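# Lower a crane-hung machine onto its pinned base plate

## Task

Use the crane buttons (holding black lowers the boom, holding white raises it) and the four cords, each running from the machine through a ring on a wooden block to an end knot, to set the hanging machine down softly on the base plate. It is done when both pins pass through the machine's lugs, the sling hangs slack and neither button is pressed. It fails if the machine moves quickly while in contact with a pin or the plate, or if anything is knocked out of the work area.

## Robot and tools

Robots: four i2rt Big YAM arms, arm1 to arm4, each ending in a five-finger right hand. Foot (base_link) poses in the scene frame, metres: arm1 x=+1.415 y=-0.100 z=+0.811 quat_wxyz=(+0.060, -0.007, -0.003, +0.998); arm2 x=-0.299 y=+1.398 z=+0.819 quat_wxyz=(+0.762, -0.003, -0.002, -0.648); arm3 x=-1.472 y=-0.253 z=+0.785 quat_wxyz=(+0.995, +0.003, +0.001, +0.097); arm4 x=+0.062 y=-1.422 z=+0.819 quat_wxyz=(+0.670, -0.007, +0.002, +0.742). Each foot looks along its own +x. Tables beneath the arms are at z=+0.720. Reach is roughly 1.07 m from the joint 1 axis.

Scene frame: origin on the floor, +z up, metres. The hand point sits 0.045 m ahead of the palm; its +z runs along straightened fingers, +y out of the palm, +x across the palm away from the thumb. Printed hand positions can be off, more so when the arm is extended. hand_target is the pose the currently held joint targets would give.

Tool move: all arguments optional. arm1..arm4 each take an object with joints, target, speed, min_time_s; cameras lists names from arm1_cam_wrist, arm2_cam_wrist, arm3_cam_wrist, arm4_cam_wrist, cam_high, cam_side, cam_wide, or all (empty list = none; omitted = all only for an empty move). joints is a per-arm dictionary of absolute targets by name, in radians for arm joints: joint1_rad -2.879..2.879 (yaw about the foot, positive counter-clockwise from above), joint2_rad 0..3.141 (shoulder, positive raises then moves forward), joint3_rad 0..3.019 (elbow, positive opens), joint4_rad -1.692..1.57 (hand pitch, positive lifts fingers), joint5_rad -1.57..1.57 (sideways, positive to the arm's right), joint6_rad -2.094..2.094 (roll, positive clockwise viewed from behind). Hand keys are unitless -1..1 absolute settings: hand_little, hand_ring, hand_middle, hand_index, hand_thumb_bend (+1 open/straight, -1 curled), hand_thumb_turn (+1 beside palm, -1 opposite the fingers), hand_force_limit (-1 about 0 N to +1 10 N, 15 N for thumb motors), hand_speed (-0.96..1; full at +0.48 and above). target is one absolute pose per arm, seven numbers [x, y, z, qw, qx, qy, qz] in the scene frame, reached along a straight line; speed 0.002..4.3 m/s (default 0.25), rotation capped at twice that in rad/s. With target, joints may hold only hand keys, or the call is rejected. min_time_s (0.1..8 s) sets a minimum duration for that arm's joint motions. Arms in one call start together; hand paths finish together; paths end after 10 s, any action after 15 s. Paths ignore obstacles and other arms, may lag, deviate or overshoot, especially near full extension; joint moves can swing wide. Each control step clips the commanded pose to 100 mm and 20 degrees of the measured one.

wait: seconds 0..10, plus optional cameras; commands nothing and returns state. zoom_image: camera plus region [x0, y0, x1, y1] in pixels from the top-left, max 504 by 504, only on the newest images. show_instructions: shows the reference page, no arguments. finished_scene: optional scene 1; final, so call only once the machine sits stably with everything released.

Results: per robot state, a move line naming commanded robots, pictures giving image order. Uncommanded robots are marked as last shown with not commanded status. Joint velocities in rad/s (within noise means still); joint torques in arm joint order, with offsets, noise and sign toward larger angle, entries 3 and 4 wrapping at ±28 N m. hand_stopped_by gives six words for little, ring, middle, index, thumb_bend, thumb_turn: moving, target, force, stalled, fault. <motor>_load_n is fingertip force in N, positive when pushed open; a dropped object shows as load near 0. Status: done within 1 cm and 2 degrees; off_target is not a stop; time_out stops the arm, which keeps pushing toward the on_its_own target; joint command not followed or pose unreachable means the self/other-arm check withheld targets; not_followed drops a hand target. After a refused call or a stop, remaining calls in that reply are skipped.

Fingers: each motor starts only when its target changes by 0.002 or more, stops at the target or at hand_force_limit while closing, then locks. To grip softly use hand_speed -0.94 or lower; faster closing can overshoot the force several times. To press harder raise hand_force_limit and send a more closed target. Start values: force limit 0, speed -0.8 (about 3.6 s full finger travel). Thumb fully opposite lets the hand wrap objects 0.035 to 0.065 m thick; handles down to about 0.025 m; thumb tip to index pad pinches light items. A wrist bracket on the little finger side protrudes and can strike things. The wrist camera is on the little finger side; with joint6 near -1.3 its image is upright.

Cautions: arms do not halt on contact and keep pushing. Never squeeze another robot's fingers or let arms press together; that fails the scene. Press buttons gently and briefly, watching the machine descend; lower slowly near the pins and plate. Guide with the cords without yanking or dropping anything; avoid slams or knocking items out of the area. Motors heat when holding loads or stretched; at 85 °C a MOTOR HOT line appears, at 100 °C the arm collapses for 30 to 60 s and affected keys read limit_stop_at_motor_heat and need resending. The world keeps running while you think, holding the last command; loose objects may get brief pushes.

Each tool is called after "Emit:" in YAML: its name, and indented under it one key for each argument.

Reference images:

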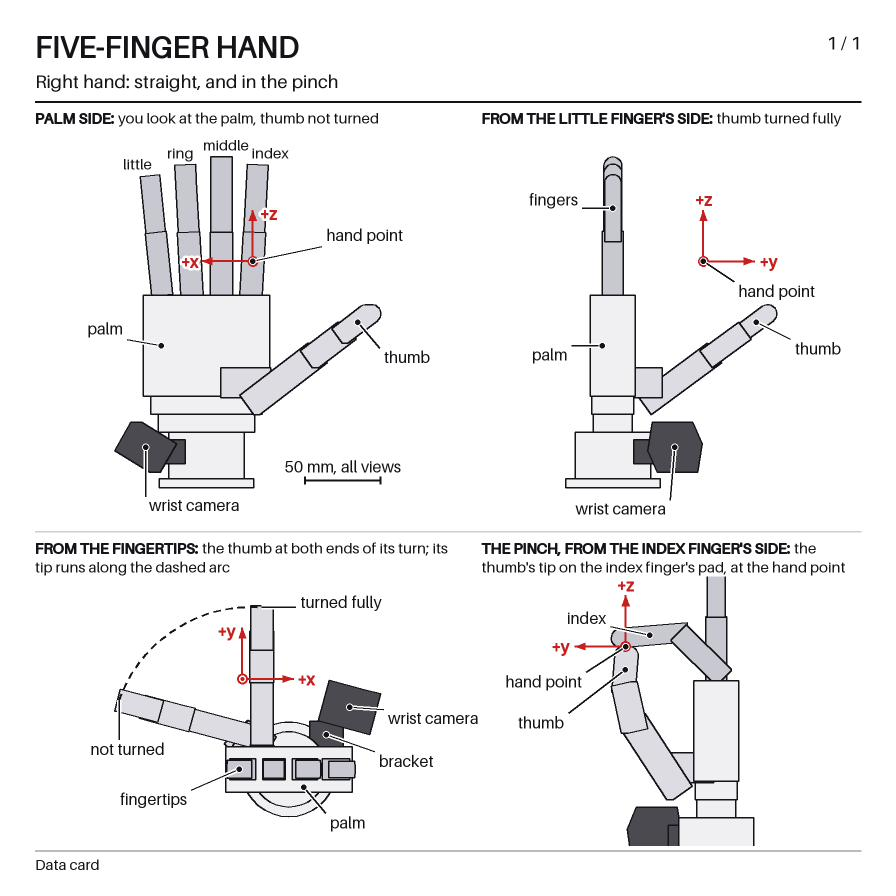

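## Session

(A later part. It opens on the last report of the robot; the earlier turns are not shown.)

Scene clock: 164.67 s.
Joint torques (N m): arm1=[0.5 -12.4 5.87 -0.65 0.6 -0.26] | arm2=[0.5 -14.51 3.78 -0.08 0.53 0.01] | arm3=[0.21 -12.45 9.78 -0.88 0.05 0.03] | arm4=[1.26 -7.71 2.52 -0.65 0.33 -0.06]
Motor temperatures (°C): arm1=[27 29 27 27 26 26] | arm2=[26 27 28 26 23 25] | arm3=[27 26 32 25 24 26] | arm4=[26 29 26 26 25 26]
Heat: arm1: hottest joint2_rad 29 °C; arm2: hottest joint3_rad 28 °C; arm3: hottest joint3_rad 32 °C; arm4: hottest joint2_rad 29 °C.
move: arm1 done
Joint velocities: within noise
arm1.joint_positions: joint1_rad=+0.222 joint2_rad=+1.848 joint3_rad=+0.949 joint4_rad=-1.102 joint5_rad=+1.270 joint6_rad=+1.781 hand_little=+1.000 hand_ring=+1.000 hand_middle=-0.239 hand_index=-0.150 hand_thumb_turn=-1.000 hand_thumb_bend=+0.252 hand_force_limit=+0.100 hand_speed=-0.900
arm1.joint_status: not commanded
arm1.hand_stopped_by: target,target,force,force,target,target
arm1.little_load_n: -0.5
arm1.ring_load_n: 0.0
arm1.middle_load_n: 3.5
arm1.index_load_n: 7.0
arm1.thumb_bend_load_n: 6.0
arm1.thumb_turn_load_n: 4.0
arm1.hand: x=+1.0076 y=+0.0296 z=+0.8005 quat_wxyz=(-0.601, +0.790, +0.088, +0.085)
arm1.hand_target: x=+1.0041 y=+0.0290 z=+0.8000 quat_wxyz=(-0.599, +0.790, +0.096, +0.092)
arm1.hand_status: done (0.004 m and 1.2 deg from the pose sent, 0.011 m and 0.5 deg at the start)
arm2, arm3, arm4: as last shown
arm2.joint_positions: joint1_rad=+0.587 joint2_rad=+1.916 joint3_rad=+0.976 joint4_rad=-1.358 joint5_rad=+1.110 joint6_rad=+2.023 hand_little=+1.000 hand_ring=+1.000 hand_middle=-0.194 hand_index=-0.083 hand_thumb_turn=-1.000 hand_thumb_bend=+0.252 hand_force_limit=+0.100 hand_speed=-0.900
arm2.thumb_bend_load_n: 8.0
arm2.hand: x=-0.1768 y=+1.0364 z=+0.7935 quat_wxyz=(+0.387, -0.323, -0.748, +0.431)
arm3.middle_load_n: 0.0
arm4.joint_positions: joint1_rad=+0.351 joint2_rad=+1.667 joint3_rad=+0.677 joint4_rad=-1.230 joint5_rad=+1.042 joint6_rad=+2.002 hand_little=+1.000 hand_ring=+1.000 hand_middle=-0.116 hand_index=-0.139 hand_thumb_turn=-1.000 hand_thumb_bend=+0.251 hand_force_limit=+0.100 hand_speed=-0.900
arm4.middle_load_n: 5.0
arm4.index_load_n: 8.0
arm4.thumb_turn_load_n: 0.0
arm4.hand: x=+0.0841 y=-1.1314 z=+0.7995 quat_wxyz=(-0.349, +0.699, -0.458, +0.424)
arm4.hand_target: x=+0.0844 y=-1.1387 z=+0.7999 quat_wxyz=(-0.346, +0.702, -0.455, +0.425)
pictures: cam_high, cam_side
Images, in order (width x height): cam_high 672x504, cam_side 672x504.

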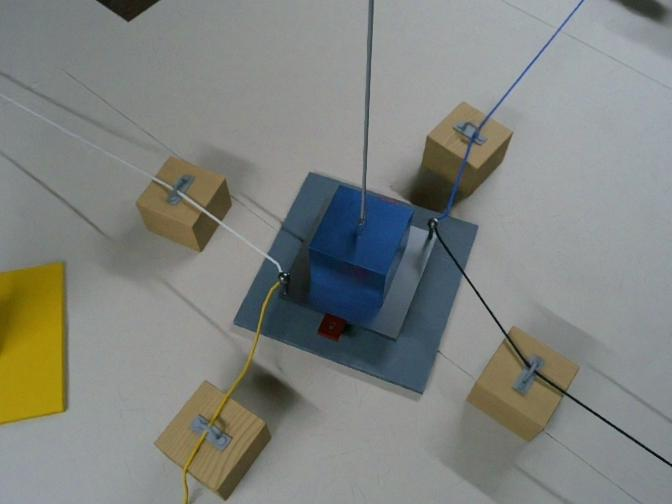

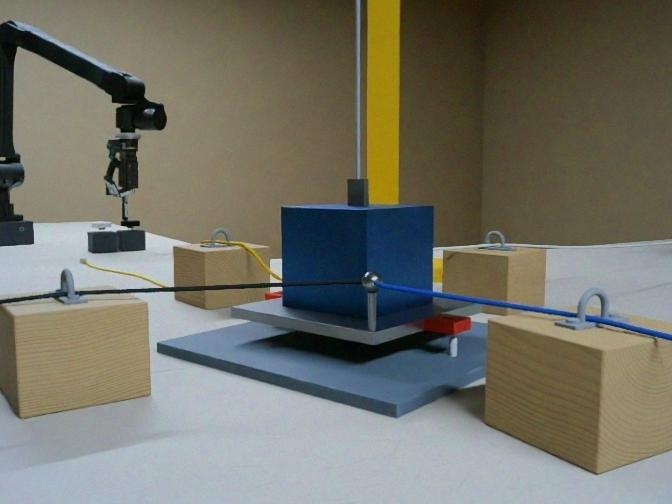

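Emit:
move:
  arm1: {"target": [1.016, 0.029, 0.80, 0.599, -0.790, -0.096, -0.092], "speed": 0.05}
  arm4: {"target": [0.084, -1.136, 0.80, 0.347, -0.699, 0.456, -0.427], "speed": 0.05}
  cameras: ["cam_side", "cam_high"]

Emit:
zoom_image:
  camera: "cam_side"
  region: [220, 250, 340, 340]

Emit:
zoom_image:
  camera: "cam_side"
  region: [390, 270, 510, 360]

Emit:
zoom_image:
  camera: "cam_high"
  region: [315, 305, 355, 345]

Emit:
zoom_image:
  camera: "cam_high"
  region: [275, 280, 415, 350]

Scene clock: 166.67 s.
Joint torques (N m): arm1=[0.91 -14.21 3.11 -0.36 0.53 -0.14] | arm2=[0.44 -14.51 3.75 -0.09 0.54 0.01] | arm3=[0.32 -12.51 9.8 -0.87 0.04 0.03] | arm4=[1.03 -7.41 3 -0.62 0.47 -0.07]
Motor temperatures (°C): arm1=[27 29 27 27 26 26] | arm2=[26 27 28 26 23 25] | arm3=[27 26 32 25 24 26] | arm4=[26 29 26 26 25 26]
Heat: arm1: hottest joint2_rad 29 °C; arm2: hottest joint3_rad 28 °C; arm3: hottest joint3_rad 32 °C; arm4: hottest joint2_rad 29 °C.
move: arm1 done; arm4 done
Joint velocities: within noise
arm1.joint_positions: joint1_rad=+0.222 joint2_rad=+1.848 joint3_rad=+0.949 joint4_rad=-1.102 joint5_rad=+1.270 joint6_rad=+1.781 hand_little=+1.000 hand_ring=+1.000 hand_middle=-0.239 hand_index=-0.150 hand_thumb_turn=-1.000 hand_thumb_bend=+0.252 hand_force_limit=+0.100 hand_speed=-0.900
arm1.joint_status: not commanded
arm1.hand_stopped_by: target,target,force,force,target,target
arm1.little_load_n: 0.0
arm1.ring_load_n: 0.5
arm1.middle_load_n: 4.0
arm1.index_load_n: 7.0
arm1.thumb_bend_load_n: 6.0
arm1.thumb_turn_load_n: 4.0
arm1.hand: x=+1.0076 y=+0.0296 z=+0.8005 quat_wxyz=(-0.601, +0.790, +0.088, +0.085)
arm1.hand_target: x=+1.0160 y=+0.0290 z=+0.7999 quat_wxyz=(-0.599, +0.790, +0.096, +0.092)
arm1.hand_status: done (0.008 m and 1.2 deg from the pose sent, 0.008 m and 1.2 deg at the start)
arm2, arm3: as last shown
arm2.ring_load_n: -0.5
arm2.thumb_bend_load_n: 7.5
arm2.thumb_turn_load_n: 1.0
arm2.hand_target: x=-0.1710 y=+1.0350 z=+0.7999 quat_wxyz=(+0.374, -0.331, -0.748, +0.437)
arm4.joint_positions: joint1_rad=+0.351 joint2_rad=+1.667 joint3_rad=+0.677 joint4_rad=-1.230 joint5_rad=+1.041 joint6_rad=+2.002 hand_little=+1.000 hand_ring=+1.000 hand_middle=-0.116 hand_index=-0.139 hand_thumb_turn=-1.000 hand_thumb_bend=+0.251 hand_force_limit=+0.100 hand_speed=-0.900
arm4.joint_status: not commanded
arm4.hand_stopped_by: target,target,force,force,target,target
arm4.little_load_n: 0.0
arm4.ring_load_n: 0.0
arm4.middle_load_n: 5.0
arm4.index_load_n: 8.0
arm4.thumb_bend_load_n: 6.5
arm4.thumb_turn_load_n: 0.0
arm4.hand: x=+0.0840 y=-1.1315 z=+0.7994 quat_wxyz=(-0.348, +0.699, -0.458, +0.424)
arm4.hand_target: x=+0.0842 y=-1.1358 z=+0.8000 quat_wxyz=(-0.346, +0.701, -0.455, +0.426)
arm4.hand_status: done (0.005 m and 0.4 deg from the pose sent, 0.005 m and 0.4 deg at the start; a joint's target at an end of its range on 26 of 27 steps)
pictures: cam_high, cam_side
Images, in order (width x height): cam_high 672x504, cam_side 672x504.

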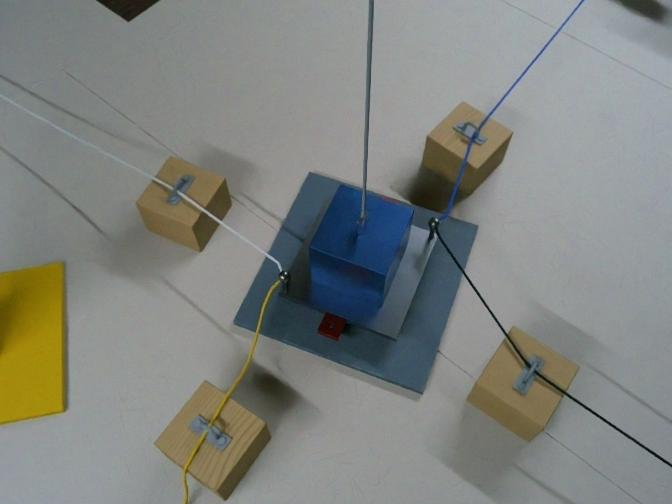

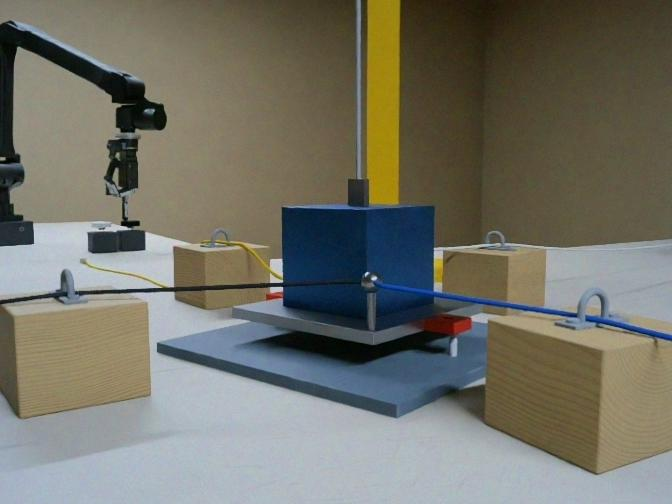

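Scaled by 4.200 from the camera's image (finer frame: 960x720).

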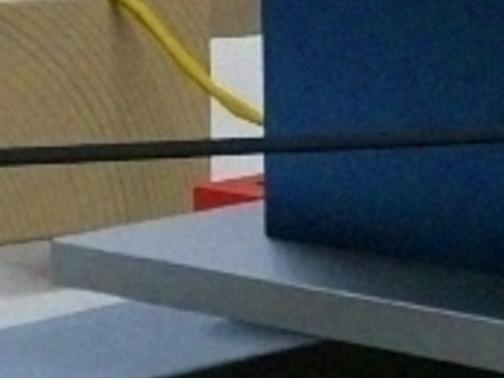

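Scaled by 4.200 from the camera's image (finer frame: 960x720).

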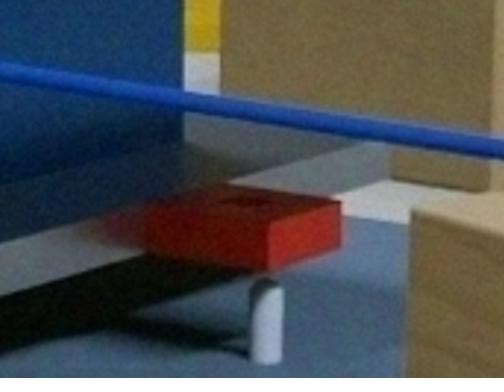

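Scaled by 12.600 from the camera's image (finer frame: 960x720).

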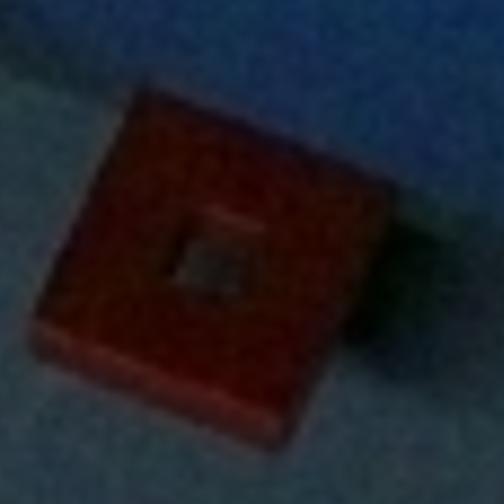

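Scaled by 3.600 from the camera's image (finer frame: 960x720).

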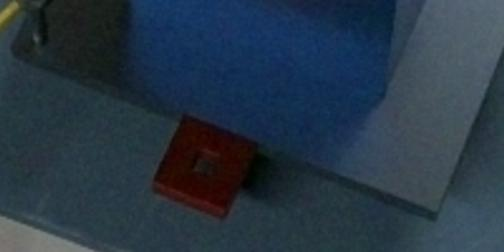

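Emit:
move:
  arm1: {"target": [1.021, 0.029, 0.80, 0.599, -0.790, -0.096, -0.092], "speed": 0.05}
  cameras: ["cam_side", "cam_high"]

Emit:
zoom_image:
  camera: "cam_side"
  region: [220, 250, 340, 340]

Emit:
zoom_image:
  camera: "cam_side"
  region: [390, 270, 510, 360]

Emit:
zoom_image:
  camera: "cam_high"
  region: [315, 305, 355, 345]

Emit:
zoom_image:
  camera: "cam_high"
  region: [275, 280, 415, 350]

Scene clock: 168.10 s.
Joint torques (N m): arm1=[1.38 -14.8 3.04 -0.43 0.53 -0.11] | arm2=[0.5 -14.39 3.75 -0.09 0.53 0.01] | arm3=[0.26 -12.45 9.78 -0.88 0.04 0.03] | arm4=[0.79 -7.18 2.99 -0.65 0.4 -0.07]
Motor temperatures (°C): arm1=[27 29 27 27 26 26] | arm2=[26 27 28 26 23 25] | arm3=[27 26 32 25 24 26] | arm4=[26 29 26 26 25 26]
Heat: arm1: hottest joint2_rad 29 °C; arm2: hottest joint3_rad 28 °C; arm3: hottest joint3_rad 32 °C; arm4: hottest joint2_rad 29 °C.
move: arm1 done
Joint velocities: within noise
arm1.joint_positions: joint1_rad=+0.223 joint2_rad=+1.848 joint3_rad=+0.936 joint4_rad=-1.100 joint5_rad=+1.270 joint6_rad=+1.783 hand_little=+1.000 hand_ring=+1.000 hand_middle=-0.239 hand_index=-0.150 hand_thumb_turn=-1.000 hand_thumb_bend=+0.252 hand_force_limit=+0.100 hand_speed=-0.900
arm1.joint_status: not commanded
arm1.hand_stopped_by: target,target,force,force,target,target
arm1.little_load_n: 0.0
arm1.ring_load_n: 0.0
arm1.middle_load_n: 3.5
arm1.index_load_n: 7.5
arm1.thumb_bend_load_n: 5.5
arm1.thumb_turn_load_n: 4.5
arm1.hand: x=+1.0135 y=+0.0301 z=+0.7979 quat_wxyz=(-0.601, +0.789, +0.091, +0.089)
arm1.hand_target: x=+1.0209 y=+0.0291 z=+0.7998 quat_wxyz=(-0.599, +0.790, +0.096, +0.092)
arm1.hand_status: done (0.008 m and 0.7 deg from the pose sent, 0.013 m and 1.2 deg at the start)
arm2, arm3, arm4: as last shown
arm2.ring_load_n: 0.0
arm2.thumb_bend_load_n: 8.0
arm2.thumb_turn_load_n: 0.5
arm2.hand_target: x=-0.1710 y=+1.0350 z=+0.7999 quat_wxyz=(+0.374, -0.332, -0.748, +0.437)
arm3.thumb_bend_load_n: 0.5
arm3.thumb_turn_load_n: 0.5
arm4.joint_positions: joint1_rad=+0.351 joint2_rad=+1.667 joint3_rad=+0.677 joint4_rad=-1.230 joint5_rad=+1.042 joint6_rad=+2.002 hand_little=+1.000 hand_ring=+1.000 hand_middle=-0.116 hand_index=-0.139 hand_thumb_turn=-1.000 hand_thumb_bend=+0.251 hand_force_limit=+0.100 hand_speed=-0.900
arm4.middle_load_n: 4.5
arm4.thumb_turn_load_n: 0.5
arm4.hand: x=+0.0841 y=-1.1314 z=+0.7995 quat_wxyz=(-0.349, +0.699, -0.458, +0.424)
pictures: cam_high, cam_side
Images, in order (width x height): cam_high 672x504, cam_side 672x504.

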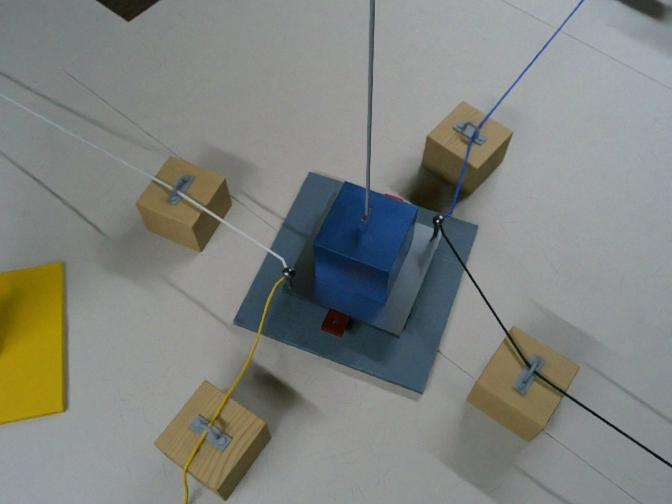

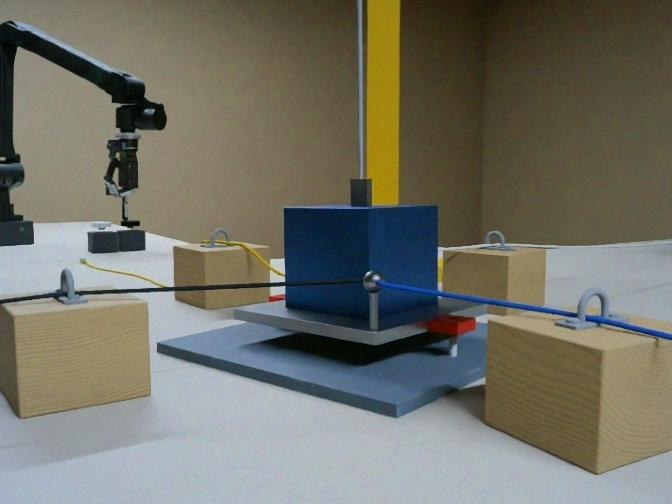

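Scaled by 4.200 from the camera's image (finer frame: 960x720).

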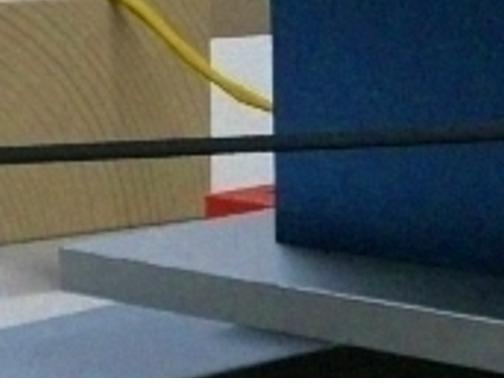

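Scaled by 4.200 from the camera's image (finer frame: 960x720).

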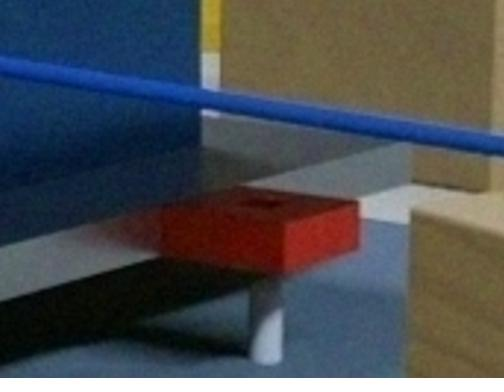

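Scaled by 12.600 from the camera's image (finer frame: 960x720).

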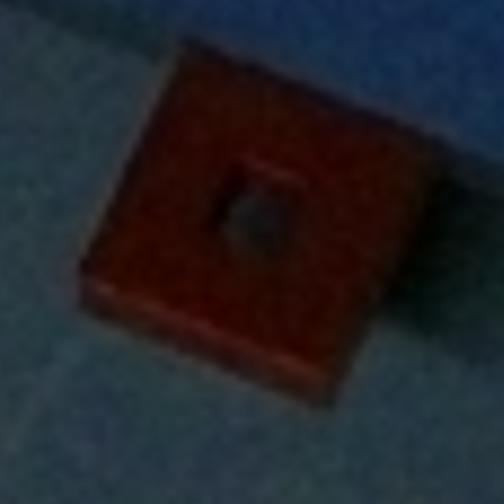

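Scaled by 3.600 from the camera's image (finer frame: 960x720).

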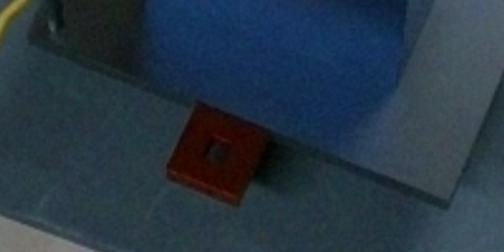

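Emit:
move:
  arm4: {"target": [0.084, -1.129, 0.80, 0.347, -0.699, 0.456, -0.427], "speed": 0.05}
  cameras: ["cam_side", "cam_high"]

Emit:
zoom_image:
  camera: "cam_side"
  region: [220, 250, 340, 340]

Emit:
zoom_image:
  camera: "cam_side"
  region: [390, 270, 510, 360]

Emit:
zoom_image:
  camera: "cam_high"
  region: [315, 305, 355, 345]

Emit:
zoom_image:
  camera: "cam_high"
  region: [275, 280, 415, 350]

Scene clock: 170.70 s.
Joint torques (N m): arm1=[0.85 -14.27 2.96 -0.44 0.5 -0.11] | arm2=[0.44 -14.51 3.77 -0.09 0.54 0.01] | arm3=[0.26 -12.45 9.78 -0.9 0.04 0.03] | arm4=[0.26 -6.48 4.29 -0.69 0.46 -0.1]
Motor temperatures (°C): arm1=[27 29 27 27 26 26] | arm2=[26 27 28 26 23 25] | arm3=[27 26 33 25 24 26] | arm4=[26 29 26 26 25 26]
Heat: arm1: hottest joint2_rad 29 °C; arm2: hottest joint3_rad 28 °C; arm3: hottest joint3_rad 33 °C; arm4: hottest joint2_rad 29 °C.
move: arm4 done
Joint velocities: within noise
arm1, arm2, arm3: as last shown
arm1.joint_positions: joint1_rad=+0.223 joint2_rad=+1.847 joint3_rad=+0.936 joint4_rad=-1.100 joint5_rad=+1.270 joint6_rad=+1.784 hand_little=+1.000 hand_ring=+1.000 hand_middle=-0.239 hand_index=-0.150 hand_thumb_turn=-1.000 hand_thumb_bend=+0.252 hand_force_limit=+0.100 hand_speed=-0.900
arm1.hand: x=+1.0133 y=+0.0299 z=+0.7982 quat_wxyz=(-0.601, +0.789, +0.091, +0.088)
arm1.hand_target: x=+1.0209 y=+0.0291 z=+0.7999 quat_wxyz=(-0.599, +0.790, +0.096, +0.092)
arm2.joint_positions: joint1_rad=+0.587 joint2_rad=+1.916 joint3_rad=+0.976 joint4_rad=-1.358 joint5_rad=+1.110 joint6_rad=+2.024 hand_little=+1.000 hand_ring=+1.000 hand_middle=-0.194 hand_index=-0.083 hand_thumb_turn=-1.000 hand_thumb_bend=+0.252 hand_force_limit=+0.100 hand_speed=-0.900
arm2.hand: x=-0.1768 y=+1.0364 z=+0.7936 quat_wxyz=(+0.387, -0.323, -0.748, +0.431)
arm2.hand_target: x=-0.1710 y=+1.0349 z=+0.8000 quat_wxyz=(+0.373, -0.332, -0.748, +0.437)
arm3.thumb_bend_load_n: 0.0
arm3.thumb_turn_load_n: 0.0
arm4.joint_positions: joint1_rad=+0.351 joint2_rad=+1.667 joint3_rad=+0.677 joint4_rad=-1.230 joint5_rad=+1.048 joint6_rad=+2.002 hand_little=+1.000 hand_ring=+1.000 hand_middle=-0.116 hand_index=-0.139 hand_thumb_turn=-1.000 hand_thumb_bend=+0.251 hand_force_limit=+0.100 hand_speed=-0.900
arm4.joint_status: not commanded
arm4.hand_stopped_by: target,target,force,force,target,target
arm4.little_load_n: 0.0
arm4.ring_load_n: 0.0
arm4.middle_load_n: 5.0
arm4.index_load_n: 8.5
arm4.thumb_bend_load_n: 6.5
arm4.thumb_turn_load_n: 0.0
arm4.hand: x=+0.0845 y=-1.1306 z=+0.8002 quat_wxyz=(-0.351, +0.699, -0.456, +0.424)
arm4.hand_target: x=+0.0840 y=-1.1290 z=+0.8000 quat_wxyz=(-0.347, +0.699, -0.456, +0.427)
arm4.hand_status: done (0.002 m and 0.6 deg from the pose sent, 0.002 m and 0.4 deg at the start)
pictures: cam_high, cam_side
Images, in order (width x height): cam_high 672x504, cam_side 672x504.

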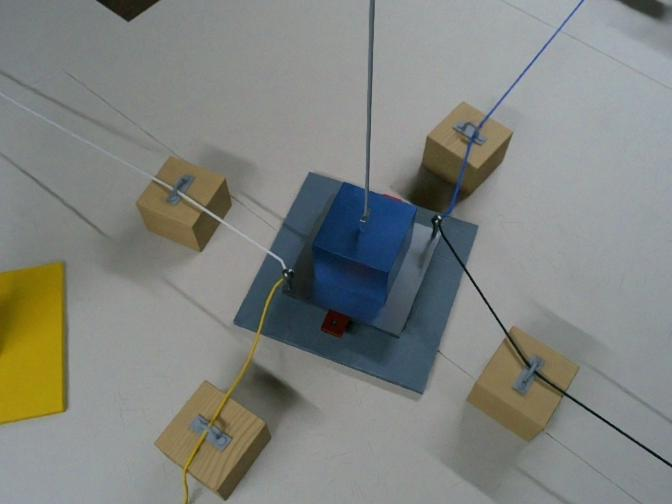

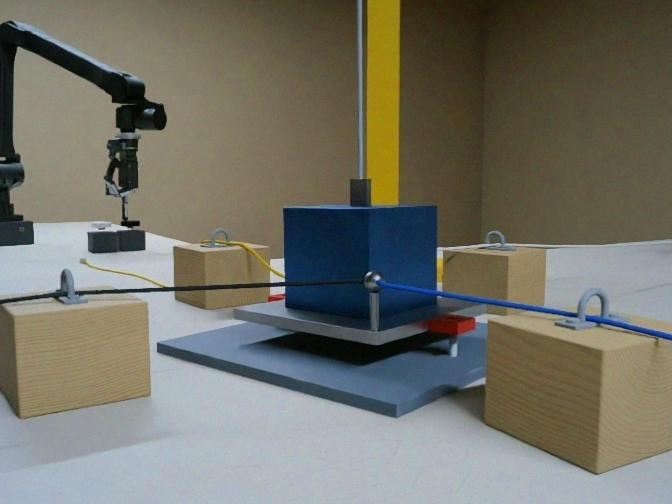

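Scaled by 4.200 from the camera's image (finer frame: 960x720).

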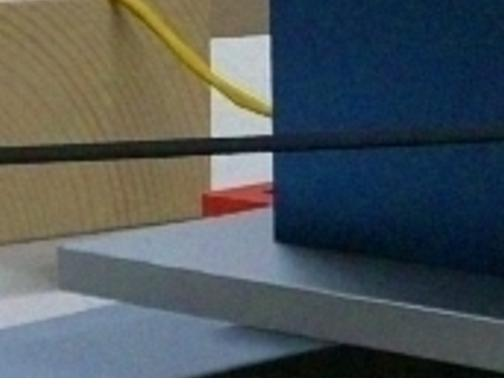

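Scaled by 4.200 from the camera's image (finer frame: 960x720).

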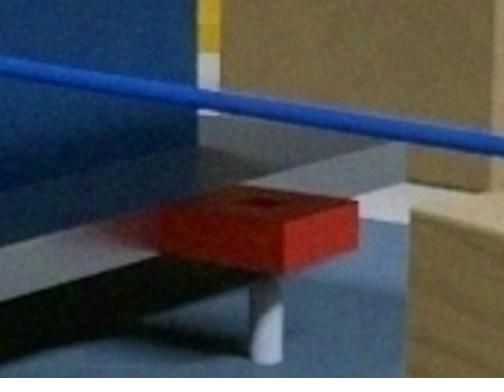

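Scaled by 12.600 from the camera's image (finer frame: 960x720).

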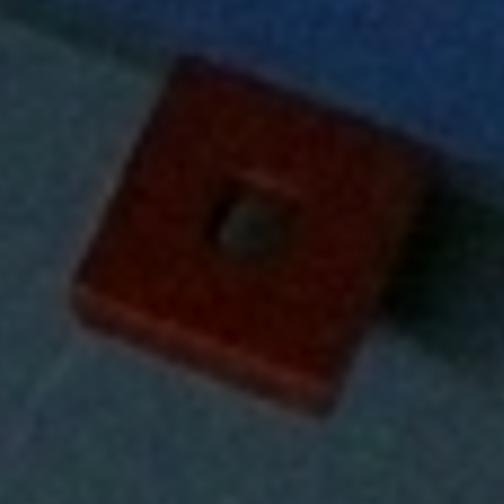

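Scaled by 3.600 from the camera's image (finer frame: 960x720).

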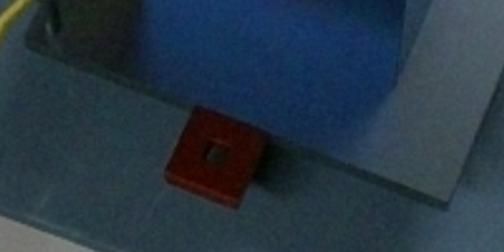

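Emit:
move:
  arm3: {"target": [-1.112, -0.036, 0.832, 0, 1, 0, 0], "speed": 0.1}
  cameras: []

Emit:
move:
  arm3: {"target": [-1.113, -0.036, 0.875, 0, 1, 0, 0], "speed": 0.3}
  cameras: ["cam_side", "cam_high"]

Emit:
zoom_image:
  camera: "cam_side"
  region: [220, 250, 340, 340]

Emit:
zoom_image:
  camera: "cam_side"
  region: [390, 270, 510, 360]

Emit:
zoom_image:
  camera: "cam_high"
  region: [315, 305, 355, 345]

Emit:
zoom_image:
  camera: "cam_high"
  region: [275, 280, 415, 350]

Scene clock: 172.67 s.
Joint torques (N m): arm1=[0.85 -14.51 2.93 -0.42 0.5 -0.11] | arm2=[0.44 -14.51 3.77 -0.1 0.54 0.01] | arm3=[0.26 -9.76 5.78 1.85 0.12 0.02] | arm4=[0.38 -6.36 4.3 -0.66 0.46 -0.1]
Motor temperatures (°C): arm1=[27 29 27 27 26 26] | arm2=[26 27 28 26 23 25] | arm3=[27 26 33 25 24 26] | arm4=[26 29 26 26 25 26]
Heat: arm1: hottest joint2_rad 29 °C; arm2: hottest joint3_rad 28 °C; arm3: hottest joint3_rad 33 °C; arm4: hottest joint2_rad 29 °C.
move: arm3 off_target
Joint velocities: within noise
arm1, arm2, arm4: as last shown
arm2.thumb_bend_load_n: 7.5
arm2.thumb_turn_load_n: 1.0
arm3.joint_positions: joint1_rad=+0.434 joint2_rad=+1.668 joint3_rad=+1.241 joint4_rad=-1.140 joint5_rad=+0.001 joint6_rad=-0.948 hand_little=-1.000 hand_ring=-1.000 hand_middle=-1.000 hand_index=+0.999 hand_thumb_turn=+1.000 hand_thumb_bend=+0.000 hand_force_limit=+0.000 hand_speed=+0.000
arm3.joint_status: not commanded
arm3.hand_stopped_by: target,target,target,target,target,target
arm3.little_load_n: 0.0
arm3.ring_load_n: 0.0
arm3.middle_load_n: 0.0
arm3.index_load_n: -5.5
arm3.thumb_bend_load_n: 0.0
arm3.thumb_turn_load_n: 0.0
arm3.hand: x=-1.1174 y=-0.0355 z=+0.8602 quat_wxyz=(-0.003, +1.000, +0.002, +0.001)
arm3.hand_target: x=-1.1135 y=-0.0369 z=+0.8333 quat_wxyz=(+0.000, +1.000, +0.000, +0.000)
arm3.hand_status: off_target (0.029 m and 0.5 deg from the pose sent, 0.037 m and 0.9 deg at the start)

Scene clock: 173.63 s.
Joint torques (N m): arm1=[1.08 -14.74 2.93 -0.32 0.51 -0.13] | arm2=[0.5 -14.45 3.77 -0.08 0.54 0] | arm3=[0.32 -12.51 9.8 -0.88 0.03 0.03] | arm4=[0.26 -6.24 4.29 -0.7 0.42 -0.11]
Motor temperatures (°C): arm1=[27 29 27 27 26 26] | arm2=[26 27 28 26 23 25] | arm3=[27 26 33 25 24 26] | arm4=[26 29 26 26 25 26]
Heat: arm1: hottest joint2_rad 29 °C; arm2: hottest joint3_rad 28 °C; arm3: hottest joint3_rad 33 °C; arm4: hottest joint2_rad 29 °C.
move: arm3 off_target
Joint velocities: within noise
arm1, arm4: as last shown
arm1.hand: x=+1.0132 y=+0.0299 z=+0.7982 quat_wxyz=(-0.601, +0.790, +0.090, +0.088)
arm1.hand_target: x=+1.0210 y=+0.0292 z=+0.7998 quat_wxyz=(-0.599, +0.790, +0.096, +0.092)
arm2.joint_positions: joint1_rad=+0.587 joint2_rad=+1.916 joint3_rad=+0.976 joint4_rad=-1.358 joint5_rad=+1.110 joint6_rad=+2.024 hand_little=+1.000 hand_ring=+1.000 hand_middle=-0.194 hand_index=-0.083 hand_thumb_turn=-1.000 hand_thumb_bend=+0.252 hand_force_limit=+0.100 hand_speed=-0.900
arm2.joint_status: not commanded
arm2.hand_stopped_by: target,target,force,force,target,target
arm2.little_load_n: 0.0
arm2.ring_load_n: 0.0
arm2.middle_load_n: 5.5
arm2.index_load_n: 6.5
arm2.thumb_bend_load_n: 7.5
arm2.thumb_turn_load_n: 1.0
arm2.hand: x=-0.1768 y=+1.0363 z=+0.7936 quat_wxyz=(+0.387, -0.324, -0.748, +0.431)
arm2.hand_target: x=-0.1710 y=+1.0350 z=+0.7999 quat_wxyz=(+0.374, -0.331, -0.748, +0.437)
arm2.hand_status: not commanded
arm3.joint_positions: joint1_rad=+0.433 joint2_rad=+1.657 joint3_rad=+1.244 joint4_rad=-1.174 joint5_rad=+0.004 joint6_rad=-0.948 hand_little=-1.000 hand_ring=-1.000 hand_middle=-1.000 hand_index=+1.000 hand_thumb_turn=+1.000 hand_thumb_bend=+0.000 hand_force_limit=+0.000 hand_speed=+0.000
arm3.joint_status: not commanded
arm3.hand_stopped_by: target,target,target,target,target,target
arm3.little_load_n: 0.0
arm3.ring_load_n: 0.5
arm3.middle_load_n: 0.0
arm3.index_load_n: 0.0
arm3.thumb_bend_load_n: 0.0
arm3.thumb_turn_load_n: 0.0
arm3.hand: x=-1.1229 y=-0.0404 z=+0.8676 quat_wxyz=(+0.003, +1.000, +0.002, -0.006)
arm3.hand_target: x=-1.1132 y=-0.0362 z=+0.8750 quat_wxyz=(+0.000, +1.000, +0.000, +0.000)
arm3.hand_status: off_target (0.013 m and 0.9 deg from the pose sent, 0.015 m and 0.5 deg at the start)
arm4.middle_load_n: 4.5
arm4.thumb_turn_load_n: 0.5
arm4.hand: x=+0.0846 y=-1.1305 z=+0.8002 quat_wxyz=(-0.351, +0.699, -0.456, +0.424)
pictures: cam_high, cam_side
Images, in order (width x height): cam_high 672x504, cam_side 672x504.

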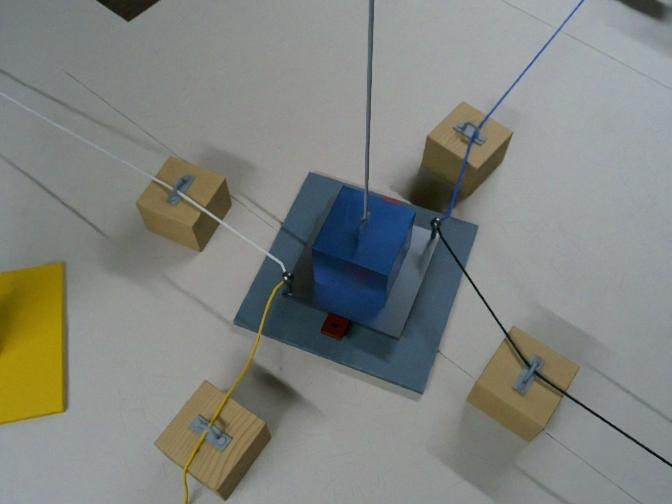

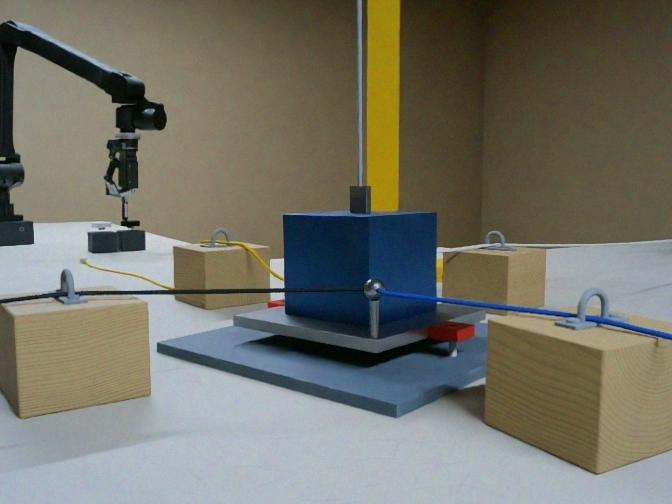

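Scaled by 4.200 from the camera's image (finer frame: 960x720).

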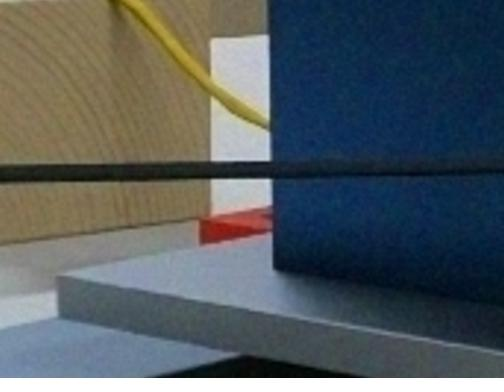

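Scaled by 4.200 from the camera's image (finer frame: 960x720).

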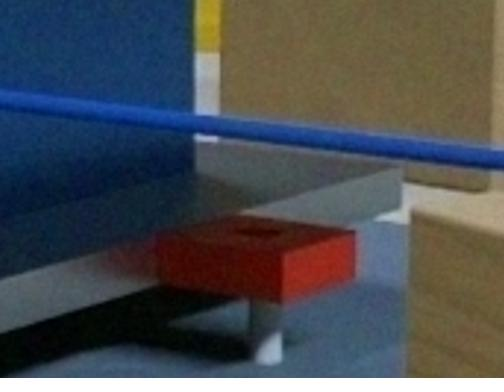

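Scaled by 12.600 from the camera's image (finer frame: 960x720).

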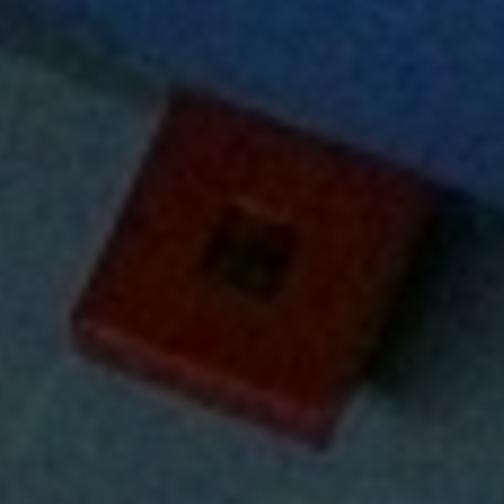

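Scaled by 3.600 from the camera's image (finer frame: 960x720).

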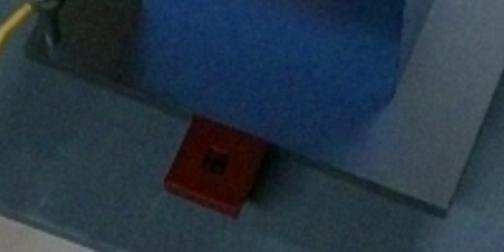

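Emit:
zoom_image:
  camera: "cam_side"
  region: [420, 310, 490, 360]

Emit:
zoom_image:
  camera: "cam_high"
  region: [325, 315, 345, 335]

Emit:
zoom_image:
  camera: "cam_high"
  region: [370, 180, 420, 220]

Scaled by 7.200 from the camera's image (finer frame: 960x720).

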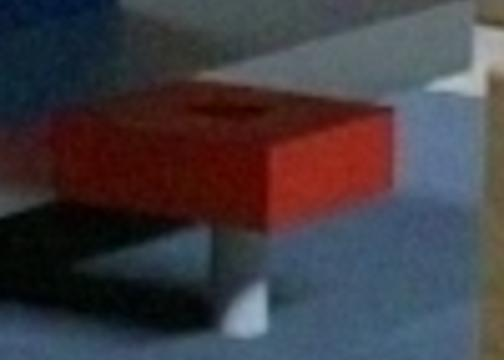

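Scaled by 25.200 from the camera's image (finer frame: 960x720).

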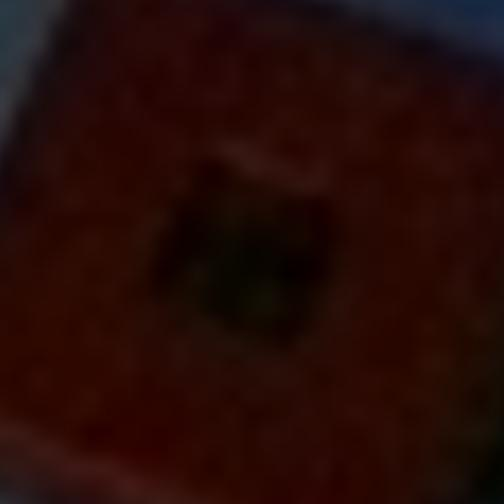

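Scaled by 10.080 from the camera's image (finer frame: 960x720).

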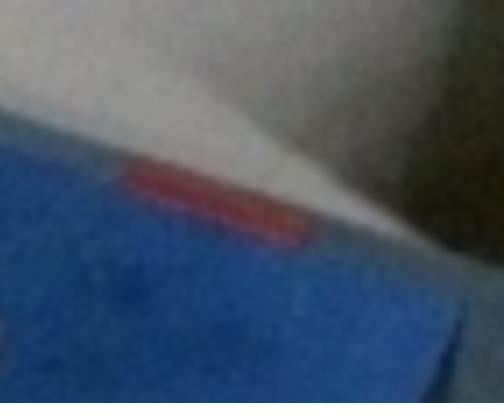

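Emit:
move:
  arm4: {"target": [0.084, -1.124, 0.80, 0.347, -0.699, 0.456, -0.427], "speed": 0.03}
  arm1: {"target": [1.0225, 0.029, 0.80, 0.599, -0.790, -0.096, -0.092], "speed": 0.03}
  cameras: ["cam_side", "cam_high"]

Emit:
zoom_image:
  camera: "cam_side"
  region: [220, 250, 340, 340]

Emit:
zoom_image:
  camera: "cam_side"
  region: [420, 310, 490, 360]

Emit:
zoom_image:
  camera: "cam_high"
  region: [315, 305, 355, 345]

Emit:
zoom_image:
  camera: "cam_high"
  region: [370, 180, 420, 220]

Scene clock: 178.17 s.
Joint torques (N m): arm1=[1.08 -14.56 2.81 -0.38 0.5 -0.11] | arm2=[0.5 -14.45 3.75 -0.09 0.54 0] | arm3=[0.38 -12.45 9.78 -0.88 0.03 0.03] | arm4=[-0.44 -6.18 4.71 -0.54 0.5 -0.22]
Motor temperatures (°C): arm1=[27 29 27 27 26 26] | arm2=[26 27 28 26 23 25] | arm3=[27 26 33 25 24 26] | arm4=[26 29 26 26 25 26]
Heat: arm1: hottest joint2_rad 29 °C; arm2: hottest joint3_rad 28 °C; arm3: hottest joint3_rad 33 °C; arm4: hottest joint2_rad 29 °C.
move: arm1 done; arm4 done
Joint velocities: within noise
arm1.joint_positions: joint1_rad=+0.223 joint2_rad=+1.846 joint3_rad=+0.933 joint4_rad=-1.100 joint5_rad=+1.270 joint6_rad=+1.784 hand_little=+1.000 hand_ring=+1.000 hand_middle=-0.239 hand_index=-0.150 hand_thumb_turn=-1.000 hand_thumb_bend=+0.252 hand_force_limit=+0.100 hand_speed=-0.900
arm1.joint_status: not commanded
arm1.hand_stopped_by: target,target,force,force,target,target
arm1.little_load_n: 0.0
arm1.ring_load_n: 0.0
arm1.middle_load_n: 3.5
arm1.index_load_n: 7.5
arm1.thumb_bend_load_n: 5.5
arm1.thumb_turn_load_n: 4.5
arm1.hand: x=+1.0145 y=+0.0300 z=+0.7981 quat_wxyz=(-0.601, +0.789, +0.091, +0.088)
arm1.hand_target: x=+1.0225 y=+0.0292 z=+0.7998 quat_wxyz=(-0.599, +0.790, +0.096, +0.092)
arm1.hand_status: done (0.008 m and 0.8 deg from the pose sent, 0.010 m and 0.8 deg at the start)
arm2, arm3: as last shown
arm2.thumb_turn_load_n: 0.5
arm3.ring_load_n: 0.0
arm4.joint_positions: joint1_rad=+0.351 joint2_rad=+1.667 joint3_rad=+0.683 joint4_rad=-1.230 joint5_rad=+1.051 joint6_rad=+2.002 hand_little=+1.000 hand_ring=+1.000 hand_middle=-0.116 hand_index=-0.139 hand_thumb_turn=-1.000 hand_thumb_bend=+0.251 hand_force_limit=+0.100 hand_speed=-0.900
arm4.joint_status: not commanded
arm4.hand_stopped_by: target,target,force,force,target,target
arm4.little_load_n: 0.0
arm4.ring_load_n: 0.0
arm4.middle_load_n: 5.0
arm4.index_load_n: 8.0
arm4.thumb_bend_load_n: 6.5
arm4.thumb_turn_load_n: 0.0
arm4.hand: x=+0.0837 y=-1.1275 z=+0.8012 quat_wxyz=(-0.354, +0.698, -0.457, +0.423)
arm4.hand_target: x=+0.0840 y=-1.1240 z=+0.8000 quat_wxyz=(-0.347, +0.699, -0.456, +0.427)
arm4.hand_status: done (0.004 m and 0.9 deg from the pose sent, 0.007 m and 0.6 deg at the start)
pictures: cam_high, cam_side
Images, in order (width x height): cam_high 672x504, cam_side 672x504.

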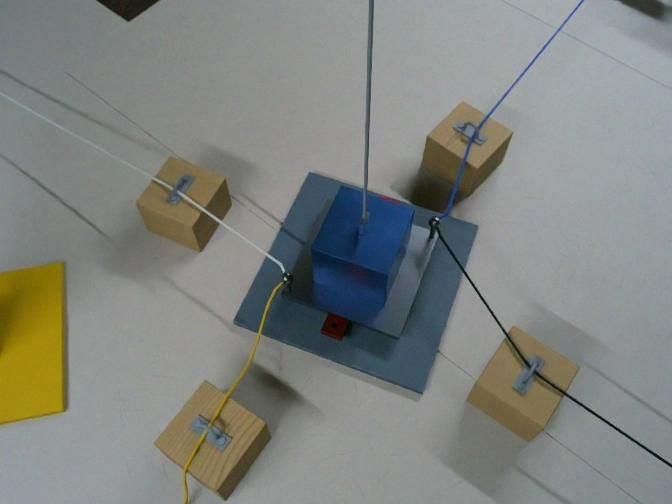

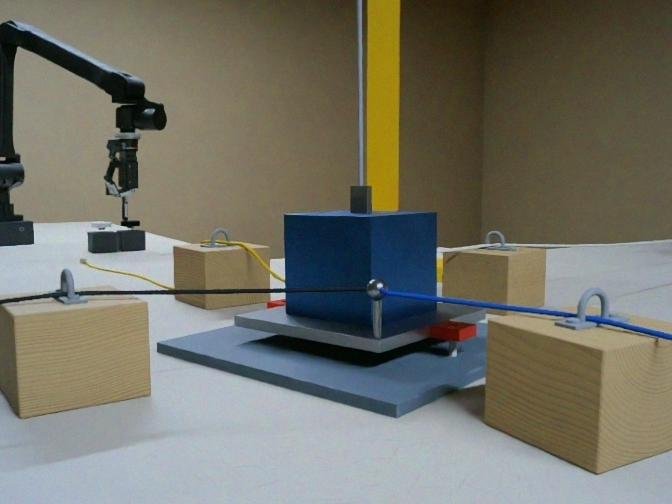

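Scaled by 4.200 from the camera's image (finer frame: 960x720).

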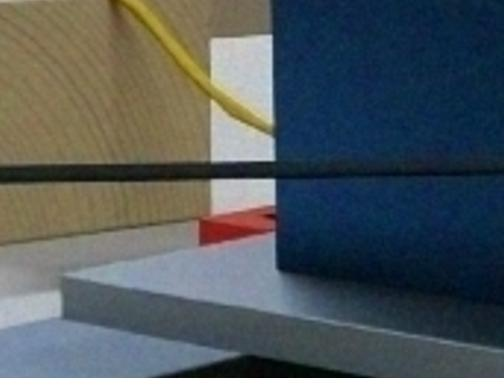

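Scaled by 7.200 from the camera's image (finer frame: 960x720).

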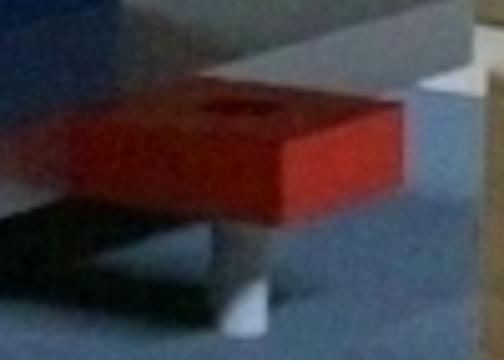

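Scaled by 12.600 from the camera's image (finer frame: 960x720).

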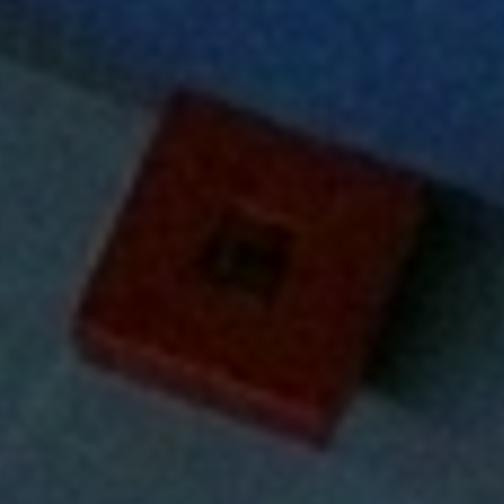

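Scaled by 10.080 from the camera's image (finer frame: 960x720).

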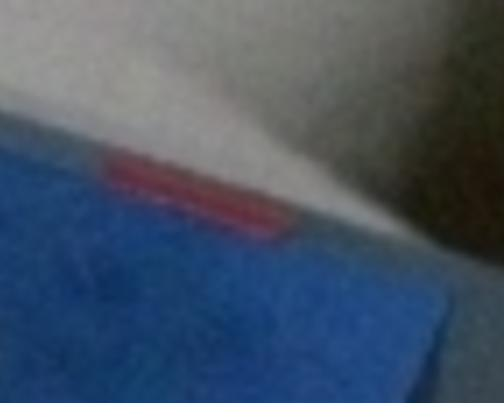

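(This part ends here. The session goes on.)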